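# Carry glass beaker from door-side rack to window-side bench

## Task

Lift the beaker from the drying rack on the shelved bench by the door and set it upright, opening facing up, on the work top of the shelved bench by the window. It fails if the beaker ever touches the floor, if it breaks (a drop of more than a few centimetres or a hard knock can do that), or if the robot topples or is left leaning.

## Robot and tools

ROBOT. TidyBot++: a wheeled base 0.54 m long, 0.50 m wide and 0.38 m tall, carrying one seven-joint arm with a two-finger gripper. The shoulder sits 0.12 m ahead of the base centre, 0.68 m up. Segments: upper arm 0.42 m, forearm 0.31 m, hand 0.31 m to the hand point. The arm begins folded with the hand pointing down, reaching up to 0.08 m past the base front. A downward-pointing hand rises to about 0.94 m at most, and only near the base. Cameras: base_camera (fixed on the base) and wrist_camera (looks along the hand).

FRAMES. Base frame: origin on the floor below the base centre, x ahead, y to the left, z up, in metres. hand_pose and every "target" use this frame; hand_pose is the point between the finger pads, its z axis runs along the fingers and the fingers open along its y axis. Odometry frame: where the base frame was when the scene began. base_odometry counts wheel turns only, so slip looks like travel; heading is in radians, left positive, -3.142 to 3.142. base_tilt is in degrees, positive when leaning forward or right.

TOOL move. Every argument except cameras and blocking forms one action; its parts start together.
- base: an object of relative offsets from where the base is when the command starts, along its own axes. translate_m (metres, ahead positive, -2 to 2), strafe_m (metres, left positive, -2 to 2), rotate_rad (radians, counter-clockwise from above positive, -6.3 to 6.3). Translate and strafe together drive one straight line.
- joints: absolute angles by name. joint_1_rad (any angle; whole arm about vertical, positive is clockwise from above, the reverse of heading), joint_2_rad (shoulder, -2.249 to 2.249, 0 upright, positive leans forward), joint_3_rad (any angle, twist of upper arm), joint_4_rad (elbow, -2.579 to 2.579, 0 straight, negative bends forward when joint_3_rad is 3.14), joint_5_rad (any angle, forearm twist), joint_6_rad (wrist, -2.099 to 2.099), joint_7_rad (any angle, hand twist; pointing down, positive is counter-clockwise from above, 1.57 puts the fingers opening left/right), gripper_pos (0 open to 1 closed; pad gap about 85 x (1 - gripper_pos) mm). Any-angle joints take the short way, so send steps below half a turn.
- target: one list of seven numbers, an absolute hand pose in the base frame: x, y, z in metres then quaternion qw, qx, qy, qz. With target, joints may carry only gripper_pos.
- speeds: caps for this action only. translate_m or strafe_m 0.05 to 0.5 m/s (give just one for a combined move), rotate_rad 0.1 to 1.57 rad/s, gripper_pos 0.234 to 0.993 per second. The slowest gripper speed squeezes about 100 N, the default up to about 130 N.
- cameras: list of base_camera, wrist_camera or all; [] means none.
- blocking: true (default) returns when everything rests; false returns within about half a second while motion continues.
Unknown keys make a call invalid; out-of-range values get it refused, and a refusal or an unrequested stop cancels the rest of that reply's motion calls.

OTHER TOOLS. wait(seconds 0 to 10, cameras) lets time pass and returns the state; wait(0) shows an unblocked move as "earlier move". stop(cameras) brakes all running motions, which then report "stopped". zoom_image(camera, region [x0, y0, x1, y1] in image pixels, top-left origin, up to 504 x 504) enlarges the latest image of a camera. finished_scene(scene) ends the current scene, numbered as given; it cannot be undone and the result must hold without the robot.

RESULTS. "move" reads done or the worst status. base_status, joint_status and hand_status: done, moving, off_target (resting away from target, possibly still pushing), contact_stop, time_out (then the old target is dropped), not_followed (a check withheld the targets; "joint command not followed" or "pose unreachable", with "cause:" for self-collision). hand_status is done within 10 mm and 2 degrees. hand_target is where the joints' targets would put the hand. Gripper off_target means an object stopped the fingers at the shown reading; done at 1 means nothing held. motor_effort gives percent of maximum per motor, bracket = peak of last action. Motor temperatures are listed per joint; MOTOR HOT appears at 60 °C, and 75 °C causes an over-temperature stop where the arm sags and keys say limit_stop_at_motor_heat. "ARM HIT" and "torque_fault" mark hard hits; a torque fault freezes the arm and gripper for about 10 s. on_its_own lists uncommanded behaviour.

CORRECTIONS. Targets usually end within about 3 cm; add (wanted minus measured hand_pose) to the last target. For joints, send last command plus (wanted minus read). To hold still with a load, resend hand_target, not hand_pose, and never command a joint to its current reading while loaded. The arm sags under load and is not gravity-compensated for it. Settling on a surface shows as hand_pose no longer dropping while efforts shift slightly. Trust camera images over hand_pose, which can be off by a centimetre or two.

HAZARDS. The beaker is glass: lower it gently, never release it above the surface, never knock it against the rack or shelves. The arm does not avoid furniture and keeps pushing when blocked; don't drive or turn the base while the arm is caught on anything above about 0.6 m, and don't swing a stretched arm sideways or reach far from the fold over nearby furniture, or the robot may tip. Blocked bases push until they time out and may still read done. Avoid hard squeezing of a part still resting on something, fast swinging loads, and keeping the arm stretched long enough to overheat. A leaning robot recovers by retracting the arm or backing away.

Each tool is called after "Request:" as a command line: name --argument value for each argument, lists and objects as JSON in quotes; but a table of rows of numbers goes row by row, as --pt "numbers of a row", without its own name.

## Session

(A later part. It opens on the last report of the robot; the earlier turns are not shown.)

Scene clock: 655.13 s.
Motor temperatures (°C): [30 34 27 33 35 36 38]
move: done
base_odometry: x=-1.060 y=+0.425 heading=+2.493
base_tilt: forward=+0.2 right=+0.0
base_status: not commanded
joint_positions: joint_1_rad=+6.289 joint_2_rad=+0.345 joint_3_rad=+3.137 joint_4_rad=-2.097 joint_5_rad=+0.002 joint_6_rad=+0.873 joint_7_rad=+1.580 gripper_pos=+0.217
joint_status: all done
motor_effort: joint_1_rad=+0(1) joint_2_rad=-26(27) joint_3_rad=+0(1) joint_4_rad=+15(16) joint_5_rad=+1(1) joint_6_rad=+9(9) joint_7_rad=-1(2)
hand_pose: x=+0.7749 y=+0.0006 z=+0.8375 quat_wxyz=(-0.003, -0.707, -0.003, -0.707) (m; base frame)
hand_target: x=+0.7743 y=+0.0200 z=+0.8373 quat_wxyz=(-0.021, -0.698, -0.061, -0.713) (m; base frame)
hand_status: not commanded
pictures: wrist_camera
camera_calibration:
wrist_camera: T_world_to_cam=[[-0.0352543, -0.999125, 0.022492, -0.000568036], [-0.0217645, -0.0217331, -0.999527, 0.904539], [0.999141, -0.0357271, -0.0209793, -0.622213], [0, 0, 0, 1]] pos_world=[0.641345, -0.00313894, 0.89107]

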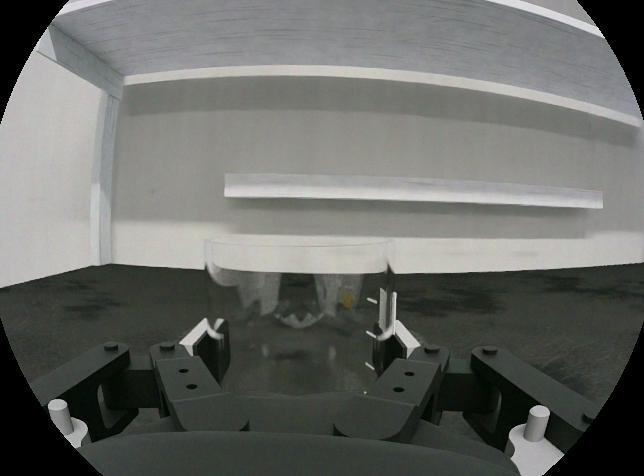

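Request:
move --joints '{"joint_2_rad": 0.365, "joint_4_rad": -2.111, "joint_6_rad": 0.925}' --cameras '["wrist_camera"]'

Scene clock: 656.93 s.
Motor temperatures (°C): [30 34 27 33 35 36 38]
move: done
base_odometry: x=-1.060 y=+0.425 heading=+2.493
base_tilt: forward=+0.2 right=-0.1
base_status: not commanded
joint_positions: joint_1_rad=+6.289 joint_2_rad=+0.352 joint_3_rad=+3.137 joint_4_rad=-2.103 joint_5_rad=+0.002 joint_6_rad=+0.886 joint_7_rad=+1.580 gripper_pos=+0.217
joint_status: all done
motor_effort: joint_1_rad=+1(1) joint_2_rad=-26(27) joint_3_rad=+0(0) joint_4_rad=+15(16) joint_5_rad=+1(2) joint_6_rad=+9(9) joint_7_rad=-1(2)
hand_pose: x=+0.7747 y=+0.0006 z=+0.8340 quat_wxyz=(-0.003, -0.707, -0.003, -0.708) (m; base frame)
hand_target: x=+0.7740 y=+0.0202 z=+0.8334 quat_wxyz=(-0.021, -0.698, -0.061, -0.713) (m; base frame)
hand_status: not commanded
pictures: wrist_camera
camera_calibration:
wrist_camera: T_world_to_cam=[[-0.0352101, -0.999128, 0.0224556, -0.000486244], [-0.0212956, -0.0217143, -0.999537, 0.900642], [0.999153, -0.035672, -0.0205124, -0.622457], [0, 0, 0, 1]] pos_world=[0.641092, -0.00313326, 0.887469]

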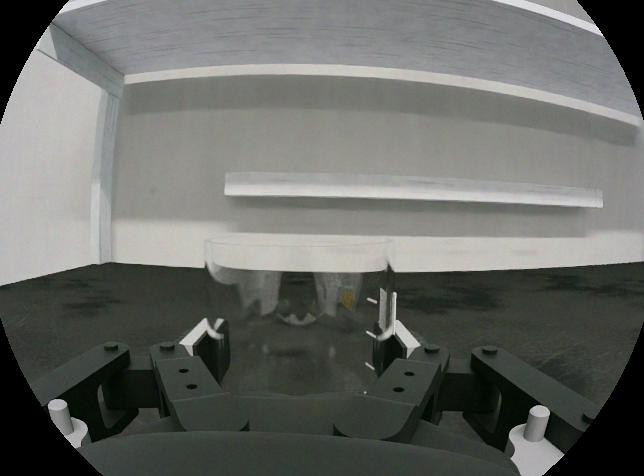

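Request:
move --joints '{"joint_2_rad": 0.373, "joint_4_rad": -2.117, "joint_6_rad": 0.939}' --cameras '["wrist_camera"]'

Scene clock: 659.20 s.
Motor temperatures (°C): [30 34 27 33 35 36 38]
move: done
base_odometry: x=-1.060 y=+0.425 heading=+2.493
base_tilt: forward=+0.2 right=+0.0
base_status: not commanded
joint_positions: joint_1_rad=+6.289 joint_2_rad=+0.360 joint_3_rad=+3.137 joint_4_rad=-2.109 joint_5_rad=+0.002 joint_6_rad=+0.900 joint_7_rad=+1.580 gripper_pos=+0.217
joint_status: all done
motor_effort: joint_1_rad=+0(1) joint_2_rad=-26(27) joint_3_rad=+0(0) joint_4_rad=+14(15) joint_5_rad=+1(1) joint_6_rad=+9(9) joint_7_rad=-1(2)
hand_pose: x=+0.7745 y=+0.0006 z=+0.8301 quat_wxyz=(-0.003, -0.707, -0.003, -0.708) (m; base frame)
hand_target: x=+0.7736 y=+0.0204 z=+0.8295 quat_wxyz=(-0.020, -0.698, -0.061, -0.713) (m; base frame)
hand_status: not commanded
pictures: wrist_camera
camera_calibration:
wrist_camera: T_world_to_cam=[[-0.0352037, -0.999129, 0.0223903, -0.000359707], [-0.0212283, -0.0216516, -0.99954, 0.896733], [0.999155, -0.0356629, -0.0204476, -0.622345], [0, 0, 0, 1]] pos_world=[0.640843, -0.00313831, 0.883604]

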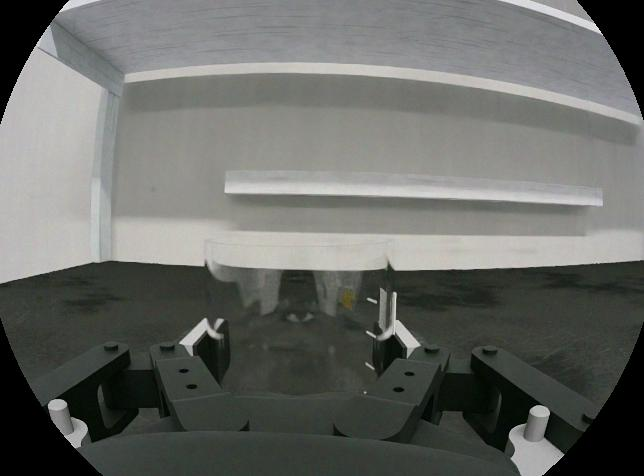

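Request:
move --joints '{"joint_2_rad": 0.381, "joint_4_rad": -2.123, "joint_6_rad": 0.953}' --cameras '[]'

Request:
move --joints '{"joint_2_rad": 0.389, "joint_4_rad": -2.129, "joint_6_rad": 0.967}' --cameras '["wrist_camera"]'

Scene clock: 661.37 s.
Motor temperatures (°C): [30 34 27 33 35 36 38]
move: done
base_odometry: x=-1.060 y=+0.425 heading=+2.493
base_tilt: forward=+0.2 right=-0.1
base_status: not commanded
joint_positions: joint_1_rad=+6.289 joint_2_rad=+0.368 joint_3_rad=+3.137 joint_4_rad=-2.115 joint_5_rad=+0.002 joint_6_rad=+0.914 joint_7_rad=+1.580 gripper_pos=+0.217
joint_status: all done
motor_effort: joint_1_rad=+0(1) joint_2_rad=-26(27) joint_3_rad=+0(0) joint_4_rad=+14(15) joint_5_rad=+1(1) joint_6_rad=+9(10) joint_7_rad=-2(2)
hand_pose: x=+0.7741 y=+0.0006 z=+0.8263 quat_wxyz=(-0.003, -0.707, -0.003, -0.708) (m; base frame)
hand_target: x=+0.7732 y=+0.0205 z=+0.8256 quat_wxyz=(-0.020, -0.698, -0.061, -0.713) (m; base frame)
hand_status: not commanded
pictures: none
No camera images: "cameras" was empty.

Scene clock: 661.90 s.
Motor temperatures (°C): [30 34 27 33 35 36 38]
move: done
base_odometry: x=-1.060 y=+0.425 heading=+2.493
base_tilt: forward=+0.1 right=+0.0
base_status: not commanded
joint_positions: joint_1_rad=+6.289 joint_2_rad=+0.376 joint_3_rad=+3.137 joint_4_rad=-2.121 joint_5_rad=+0.002 joint_6_rad=+0.928 joint_7_rad=+1.580 gripper_pos=+0.217
joint_status: all done
motor_effort: joint_1_rad=+0(1) joint_2_rad=-26(27) joint_3_rad=+0(0) joint_4_rad=+14(15) joint_5_rad=+1(2) joint_6_rad=+9(9) joint_7_rad=-1(2)
hand_pose: x=+0.7738 y=+0.0006 z=+0.8225 quat_wxyz=(-0.003, -0.706, -0.003, -0.708) (m; base frame)
hand_target: x=+0.7728 y=+0.0207 z=+0.8218 quat_wxyz=(-0.019, -0.698, -0.061, -0.713) (m; base frame)
hand_status: not commanded
pictures: wrist_camera
camera_calibration:
wrist_camera: T_world_to_cam=[[-0.0351951, -0.999133, 0.0222548, -0.000107407], [-0.0209931, -0.0215246, -0.999548, 0.888869], [0.99916, -0.0356464, -0.0202174, -0.622033], [0, 0, 0, 1]] pos_world=[0.640167, -0.00314802, 0.875894]

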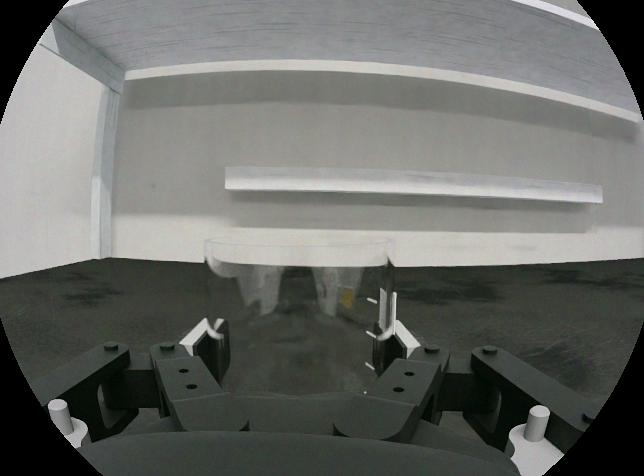

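Request:
move --joints '{"joint_2_rad": 0.397, "joint_4_rad": -2.135, "joint_6_rad": 0.981}' --cameras '[]'

Request:
move --joints '{"joint_2_rad": 0.405, "joint_4_rad": -2.141, "joint_6_rad": 0.995}' --cameras '["wrist_camera"]'

Scene clock: 665.63 s.
Motor temperatures (°C): [30 34 27 33 35 36 38]
move: done
base_odometry: x=-1.060 y=+0.425 heading=+2.493
base_tilt: forward=+0.2 right=+0.0
base_status: not commanded
joint_positions: joint_1_rad=+6.289 joint_2_rad=+0.384 joint_3_rad=+3.137 joint_4_rad=-2.127 joint_5_rad=+0.002 joint_6_rad=+0.942 joint_7_rad=+1.580 gripper_pos=+0.217
joint_status: all done
motor_effort: joint_1_rad=-1(1) joint_2_rad=-26(27) joint_3_rad=+0(0) joint_4_rad=+14(15) joint_5_rad=+1(1) joint_6_rad=+9(9) joint_7_rad=-1(2)
hand_pose: x=+0.7734 y=+0.0006 z=+0.8186 quat_wxyz=(-0.003, -0.706, -0.003, -0.708) (m; base frame)
hand_target: x=+0.7723 y=+0.0209 z=+0.8179 quat_wxyz=(-0.019, -0.698, -0.061, -0.713) (m; base frame)
hand_status: not commanded
pictures: none
No camera images: "cameras" was empty.

Scene clock: 666.13 s.
Motor temperatures (°C): [30 34 27 33 35 36 38]
move: done
base_odometry: x=-1.060 y=+0.425 heading=+2.493
base_tilt: forward=+0.1 right=+0.0
base_status: not commanded
joint_positions: joint_1_rad=+6.289 joint_2_rad=+0.390 joint_3_rad=+3.137 joint_4_rad=-2.131 joint_5_rad=+0.002 joint_6_rad=+0.958 joint_7_rad=+1.580 gripper_pos=+0.217
joint_status: all done
motor_effort: joint_1_rad=-1(1) joint_2_rad=-26(27) joint_3_rad=+0(1) joint_4_rad=+14(15) joint_5_rad=+1(1) joint_6_rad=+9(10) joint_7_rad=-1(2)
hand_pose: x=+0.7729 y=+0.0006 z=+0.8174 quat_wxyz=(-0.003, -0.705, -0.003, -0.710) (m; base frame)
hand_target: x=+0.7718 y=+0.0210 z=+0.8141 quat_wxyz=(-0.018, -0.698, -0.061, -0.713) (m; base frame)
hand_status: not commanded
pictures: wrist_camera
camera_calibration:
wrist_camera: T_world_to_cam=[[-0.035301, -0.999134, 0.022021, 0.000247108], [-0.0158247, -0.0214731, -0.999644, 0.879849], [0.999251, -0.0356369, -0.015053, -0.625549], [0, 0, 0, 1]] pos_world=[0.639012, -0.00315261, 0.870114]

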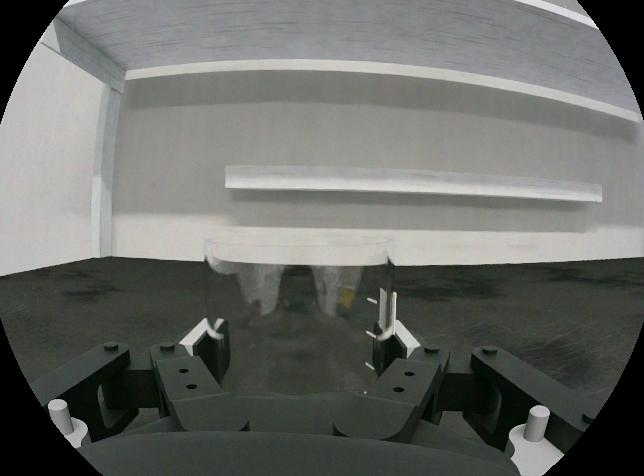

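Request:
move --joints '{"joint_2_rad": 0.413, "joint_4_rad": -2.147, "joint_6_rad": 1.005}' --cameras '["wrist_camera"]'

Scene clock: 669.03 s.
Motor temperatures (°C): [30 34 27 33 35 36 38]
move: done
base_odometry: x=-1.060 y=+0.425 heading=+2.493
base_tilt: forward=+0.2 right=+0.0
base_status: not commanded
joint_positions: joint_1_rad=+6.289 joint_2_rad=+0.394 joint_3_rad=+3.137 joint_4_rad=-2.134 joint_5_rad=+0.003 joint_6_rad=+0.970 joint_7_rad=+1.580 gripper_pos=+0.217
joint_status: all done
motor_effort: joint_1_rad=+0(1) joint_2_rad=-26(27) joint_3_rad=+0(0) joint_4_rad=+13(14) joint_5_rad=+1(2) joint_6_rad=+8(9) joint_7_rad=-1(2)
hand_pose: x=+0.7727 y=+0.0006 z=+0.8173 quat_wxyz=(-0.003, -0.703, -0.003, -0.712) (m; base frame)
hand_target: x=+0.7712 y=+0.0211 z=+0.8091 quat_wxyz=(-0.018, -0.699, -0.061, -0.712) (m; base frame)
hand_status: not commanded
pictures: wrist_camera
camera_calibration:
wrist_camera: T_world_to_cam=[[-0.0353809, -0.999136, 0.021813, 0.000486338], [-0.00991247, -0.0214748, -0.99972, 0.875261], [0.999325, -0.0355872, -0.00914411, -0.630189], [0, 0, 0, 1]] pos_world=[0.638457, -0.00314475, 0.869243]

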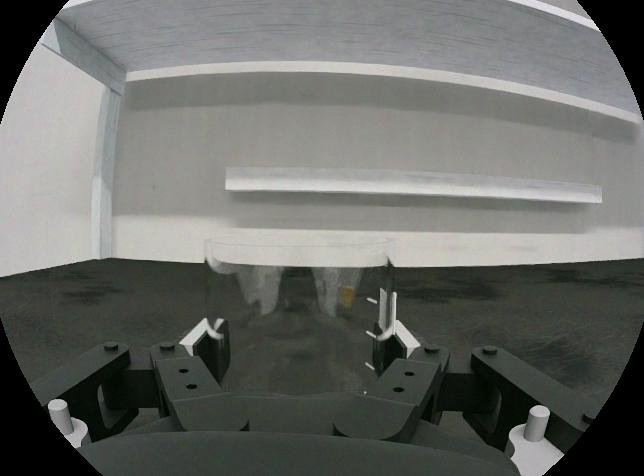

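Request:
move --joints '{"gripper_pos": 0.12}' --speeds '{"gripper_pos": 0.234}' --cameras '["wrist_camera"]'

Scene clock: 674.20 s.
Motor temperatures (°C): [30 34 27 33 35 36 38]
move: done
base_odometry: x=-1.060 y=+0.425 heading=+2.493
base_tilt: forward=+0.2 right=+0.0
base_status: not commanded
joint_positions: joint_1_rad=+6.289 joint_2_rad=+0.394 joint_3_rad=+3.137 joint_4_rad=-2.134 joint_5_rad=+0.003 joint_6_rad=+0.970 joint_7_rad=+1.580 gripper_pos=+0.120
joint_status: all done
motor_effort: joint_1_rad=+1(1) joint_2_rad=-25(26) joint_3_rad=+0(0) joint_4_rad=+13(14) joint_5_rad=+1(1) joint_6_rad=+8(8) joint_7_rad=-2(2)
hand_pose: x=+0.7727 y=+0.0006 z=+0.8173 quat_wxyz=(-0.003, -0.703, -0.003, -0.712) (m; base frame)
hand_target: x=+0.7712 y=+0.0211 z=+0.8091 quat_wxyz=(-0.018, -0.699, -0.061, -0.712) (m; base frame)
hand_status: not commanded
pictures: wrist_camera
camera_calibration:
wrist_camera: T_world_to_cam=[[-0.0352822, -0.999136, 0.0219439, 0.000334381], [-0.00991026, -0.0216067, -0.999717, 0.875258], [0.999328, -0.0354897, -0.00913937, -0.630195], [0, 0, 0, 1]] pos_world=[0.638457, -0.00311993, 0.869243]

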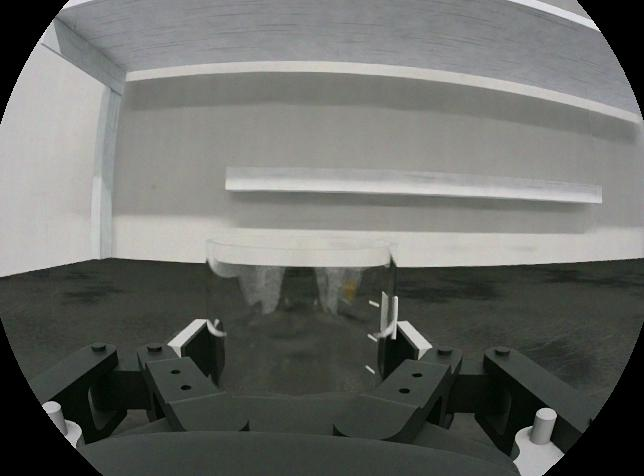

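Request:
move --joints '{"gripper_pos": 0.0}' --speeds '{"gripper_pos": 0.4}' --cameras '[]'

Request:
move --base '{"translate_m": -0.25}' --speeds '{"translate_m": 0.3}' --cameras '["wrist_camera"]'

Scene clock: 679.60 s.
Motor temperatures (°C): [30 34 27 32 35 36 38]
move: done
base_odometry: x=-1.060 y=+0.425 heading=+2.493
base_tilt: forward=+0.1 right=+0.0
base_status: not commanded
joint_positions: joint_1_rad=+6.289 joint_2_rad=+0.394 joint_3_rad=+3.137 joint_4_rad=-2.134 joint_5_rad=+0.003 joint_6_rad=+0.970 joint_7_rad=+1.580 gripper_pos=+0.000
joint_status: all done
motor_effort: joint_1_rad=+0(1) joint_2_rad=-25(25) joint_3_rad=+0(0) joint_4_rad=+13(14) joint_5_rad=+0(1) joint_6_rad=+8(8) joint_7_rad=-1(2)
hand_pose: x=+0.7727 y=+0.0006 z=+0.8173 quat_wxyz=(-0.003, -0.703, -0.003, -0.712) (m; base frame)
hand_target: x=+0.7712 y=+0.0211 z=+0.8091 quat_wxyz=(-0.018, -0.699, -0.061, -0.712) (m; base frame)
hand_status: not commanded
pictures: none
No camera images: "cameras" was empty.

Scene clock: 681.33 s.
Motor temperatures (°C): [30 34 27 32 35 36 38]
move: done
base_odometry: x=-0.860 y=+0.274 heading=+2.493
base_tilt: forward=+0.1 right=+0.0
base_status: done
joint_positions: joint_1_rad=+6.289 joint_2_rad=+0.406 joint_3_rad=+3.137 joint_4_rad=-2.143 joint_5_rad=+0.005 joint_6_rad=+0.972 joint_7_rad=+1.580 gripper_pos=+0.000
joint_status: not commanded
motor_effort: joint_1_rad=+1(2) joint_2_rad=-25(28) joint_3_rad=+0(1) joint_4_rad=+13(14) joint_5_rad=+1(2) joint_6_rad=+8(9) joint_7_rad=-1(3)
hand_pose: x=+0.7720 y=+0.0013 z=+0.8054 quat_wxyz=(-0.003, -0.709, -0.004, -0.705) (m; base frame)
hand_target: x=+0.7712 y=+0.0211 z=+0.8091 quat_wxyz=(-0.018, -0.699, -0.061, -0.712) (m; base frame)
hand_status: not commanded
pictures: wrist_camera
camera_calibration:
wrist_camera: T_world_to_cam=[[-0.0329761, -0.999177, 0.0236389, -0.00191607], [-0.0295339, -0.0226673, -0.999307, 0.878231], [0.99902, -0.0336514, -0.0287621, -0.613557], [0, 0, 0, 1]] pos_world=[0.63883, -0.00265444, 0.86002]

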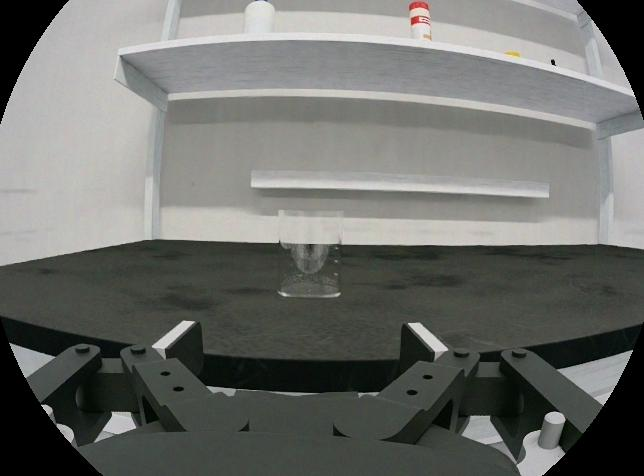

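Request:
finished_scene --scene 1

The scene is finished: the task was done.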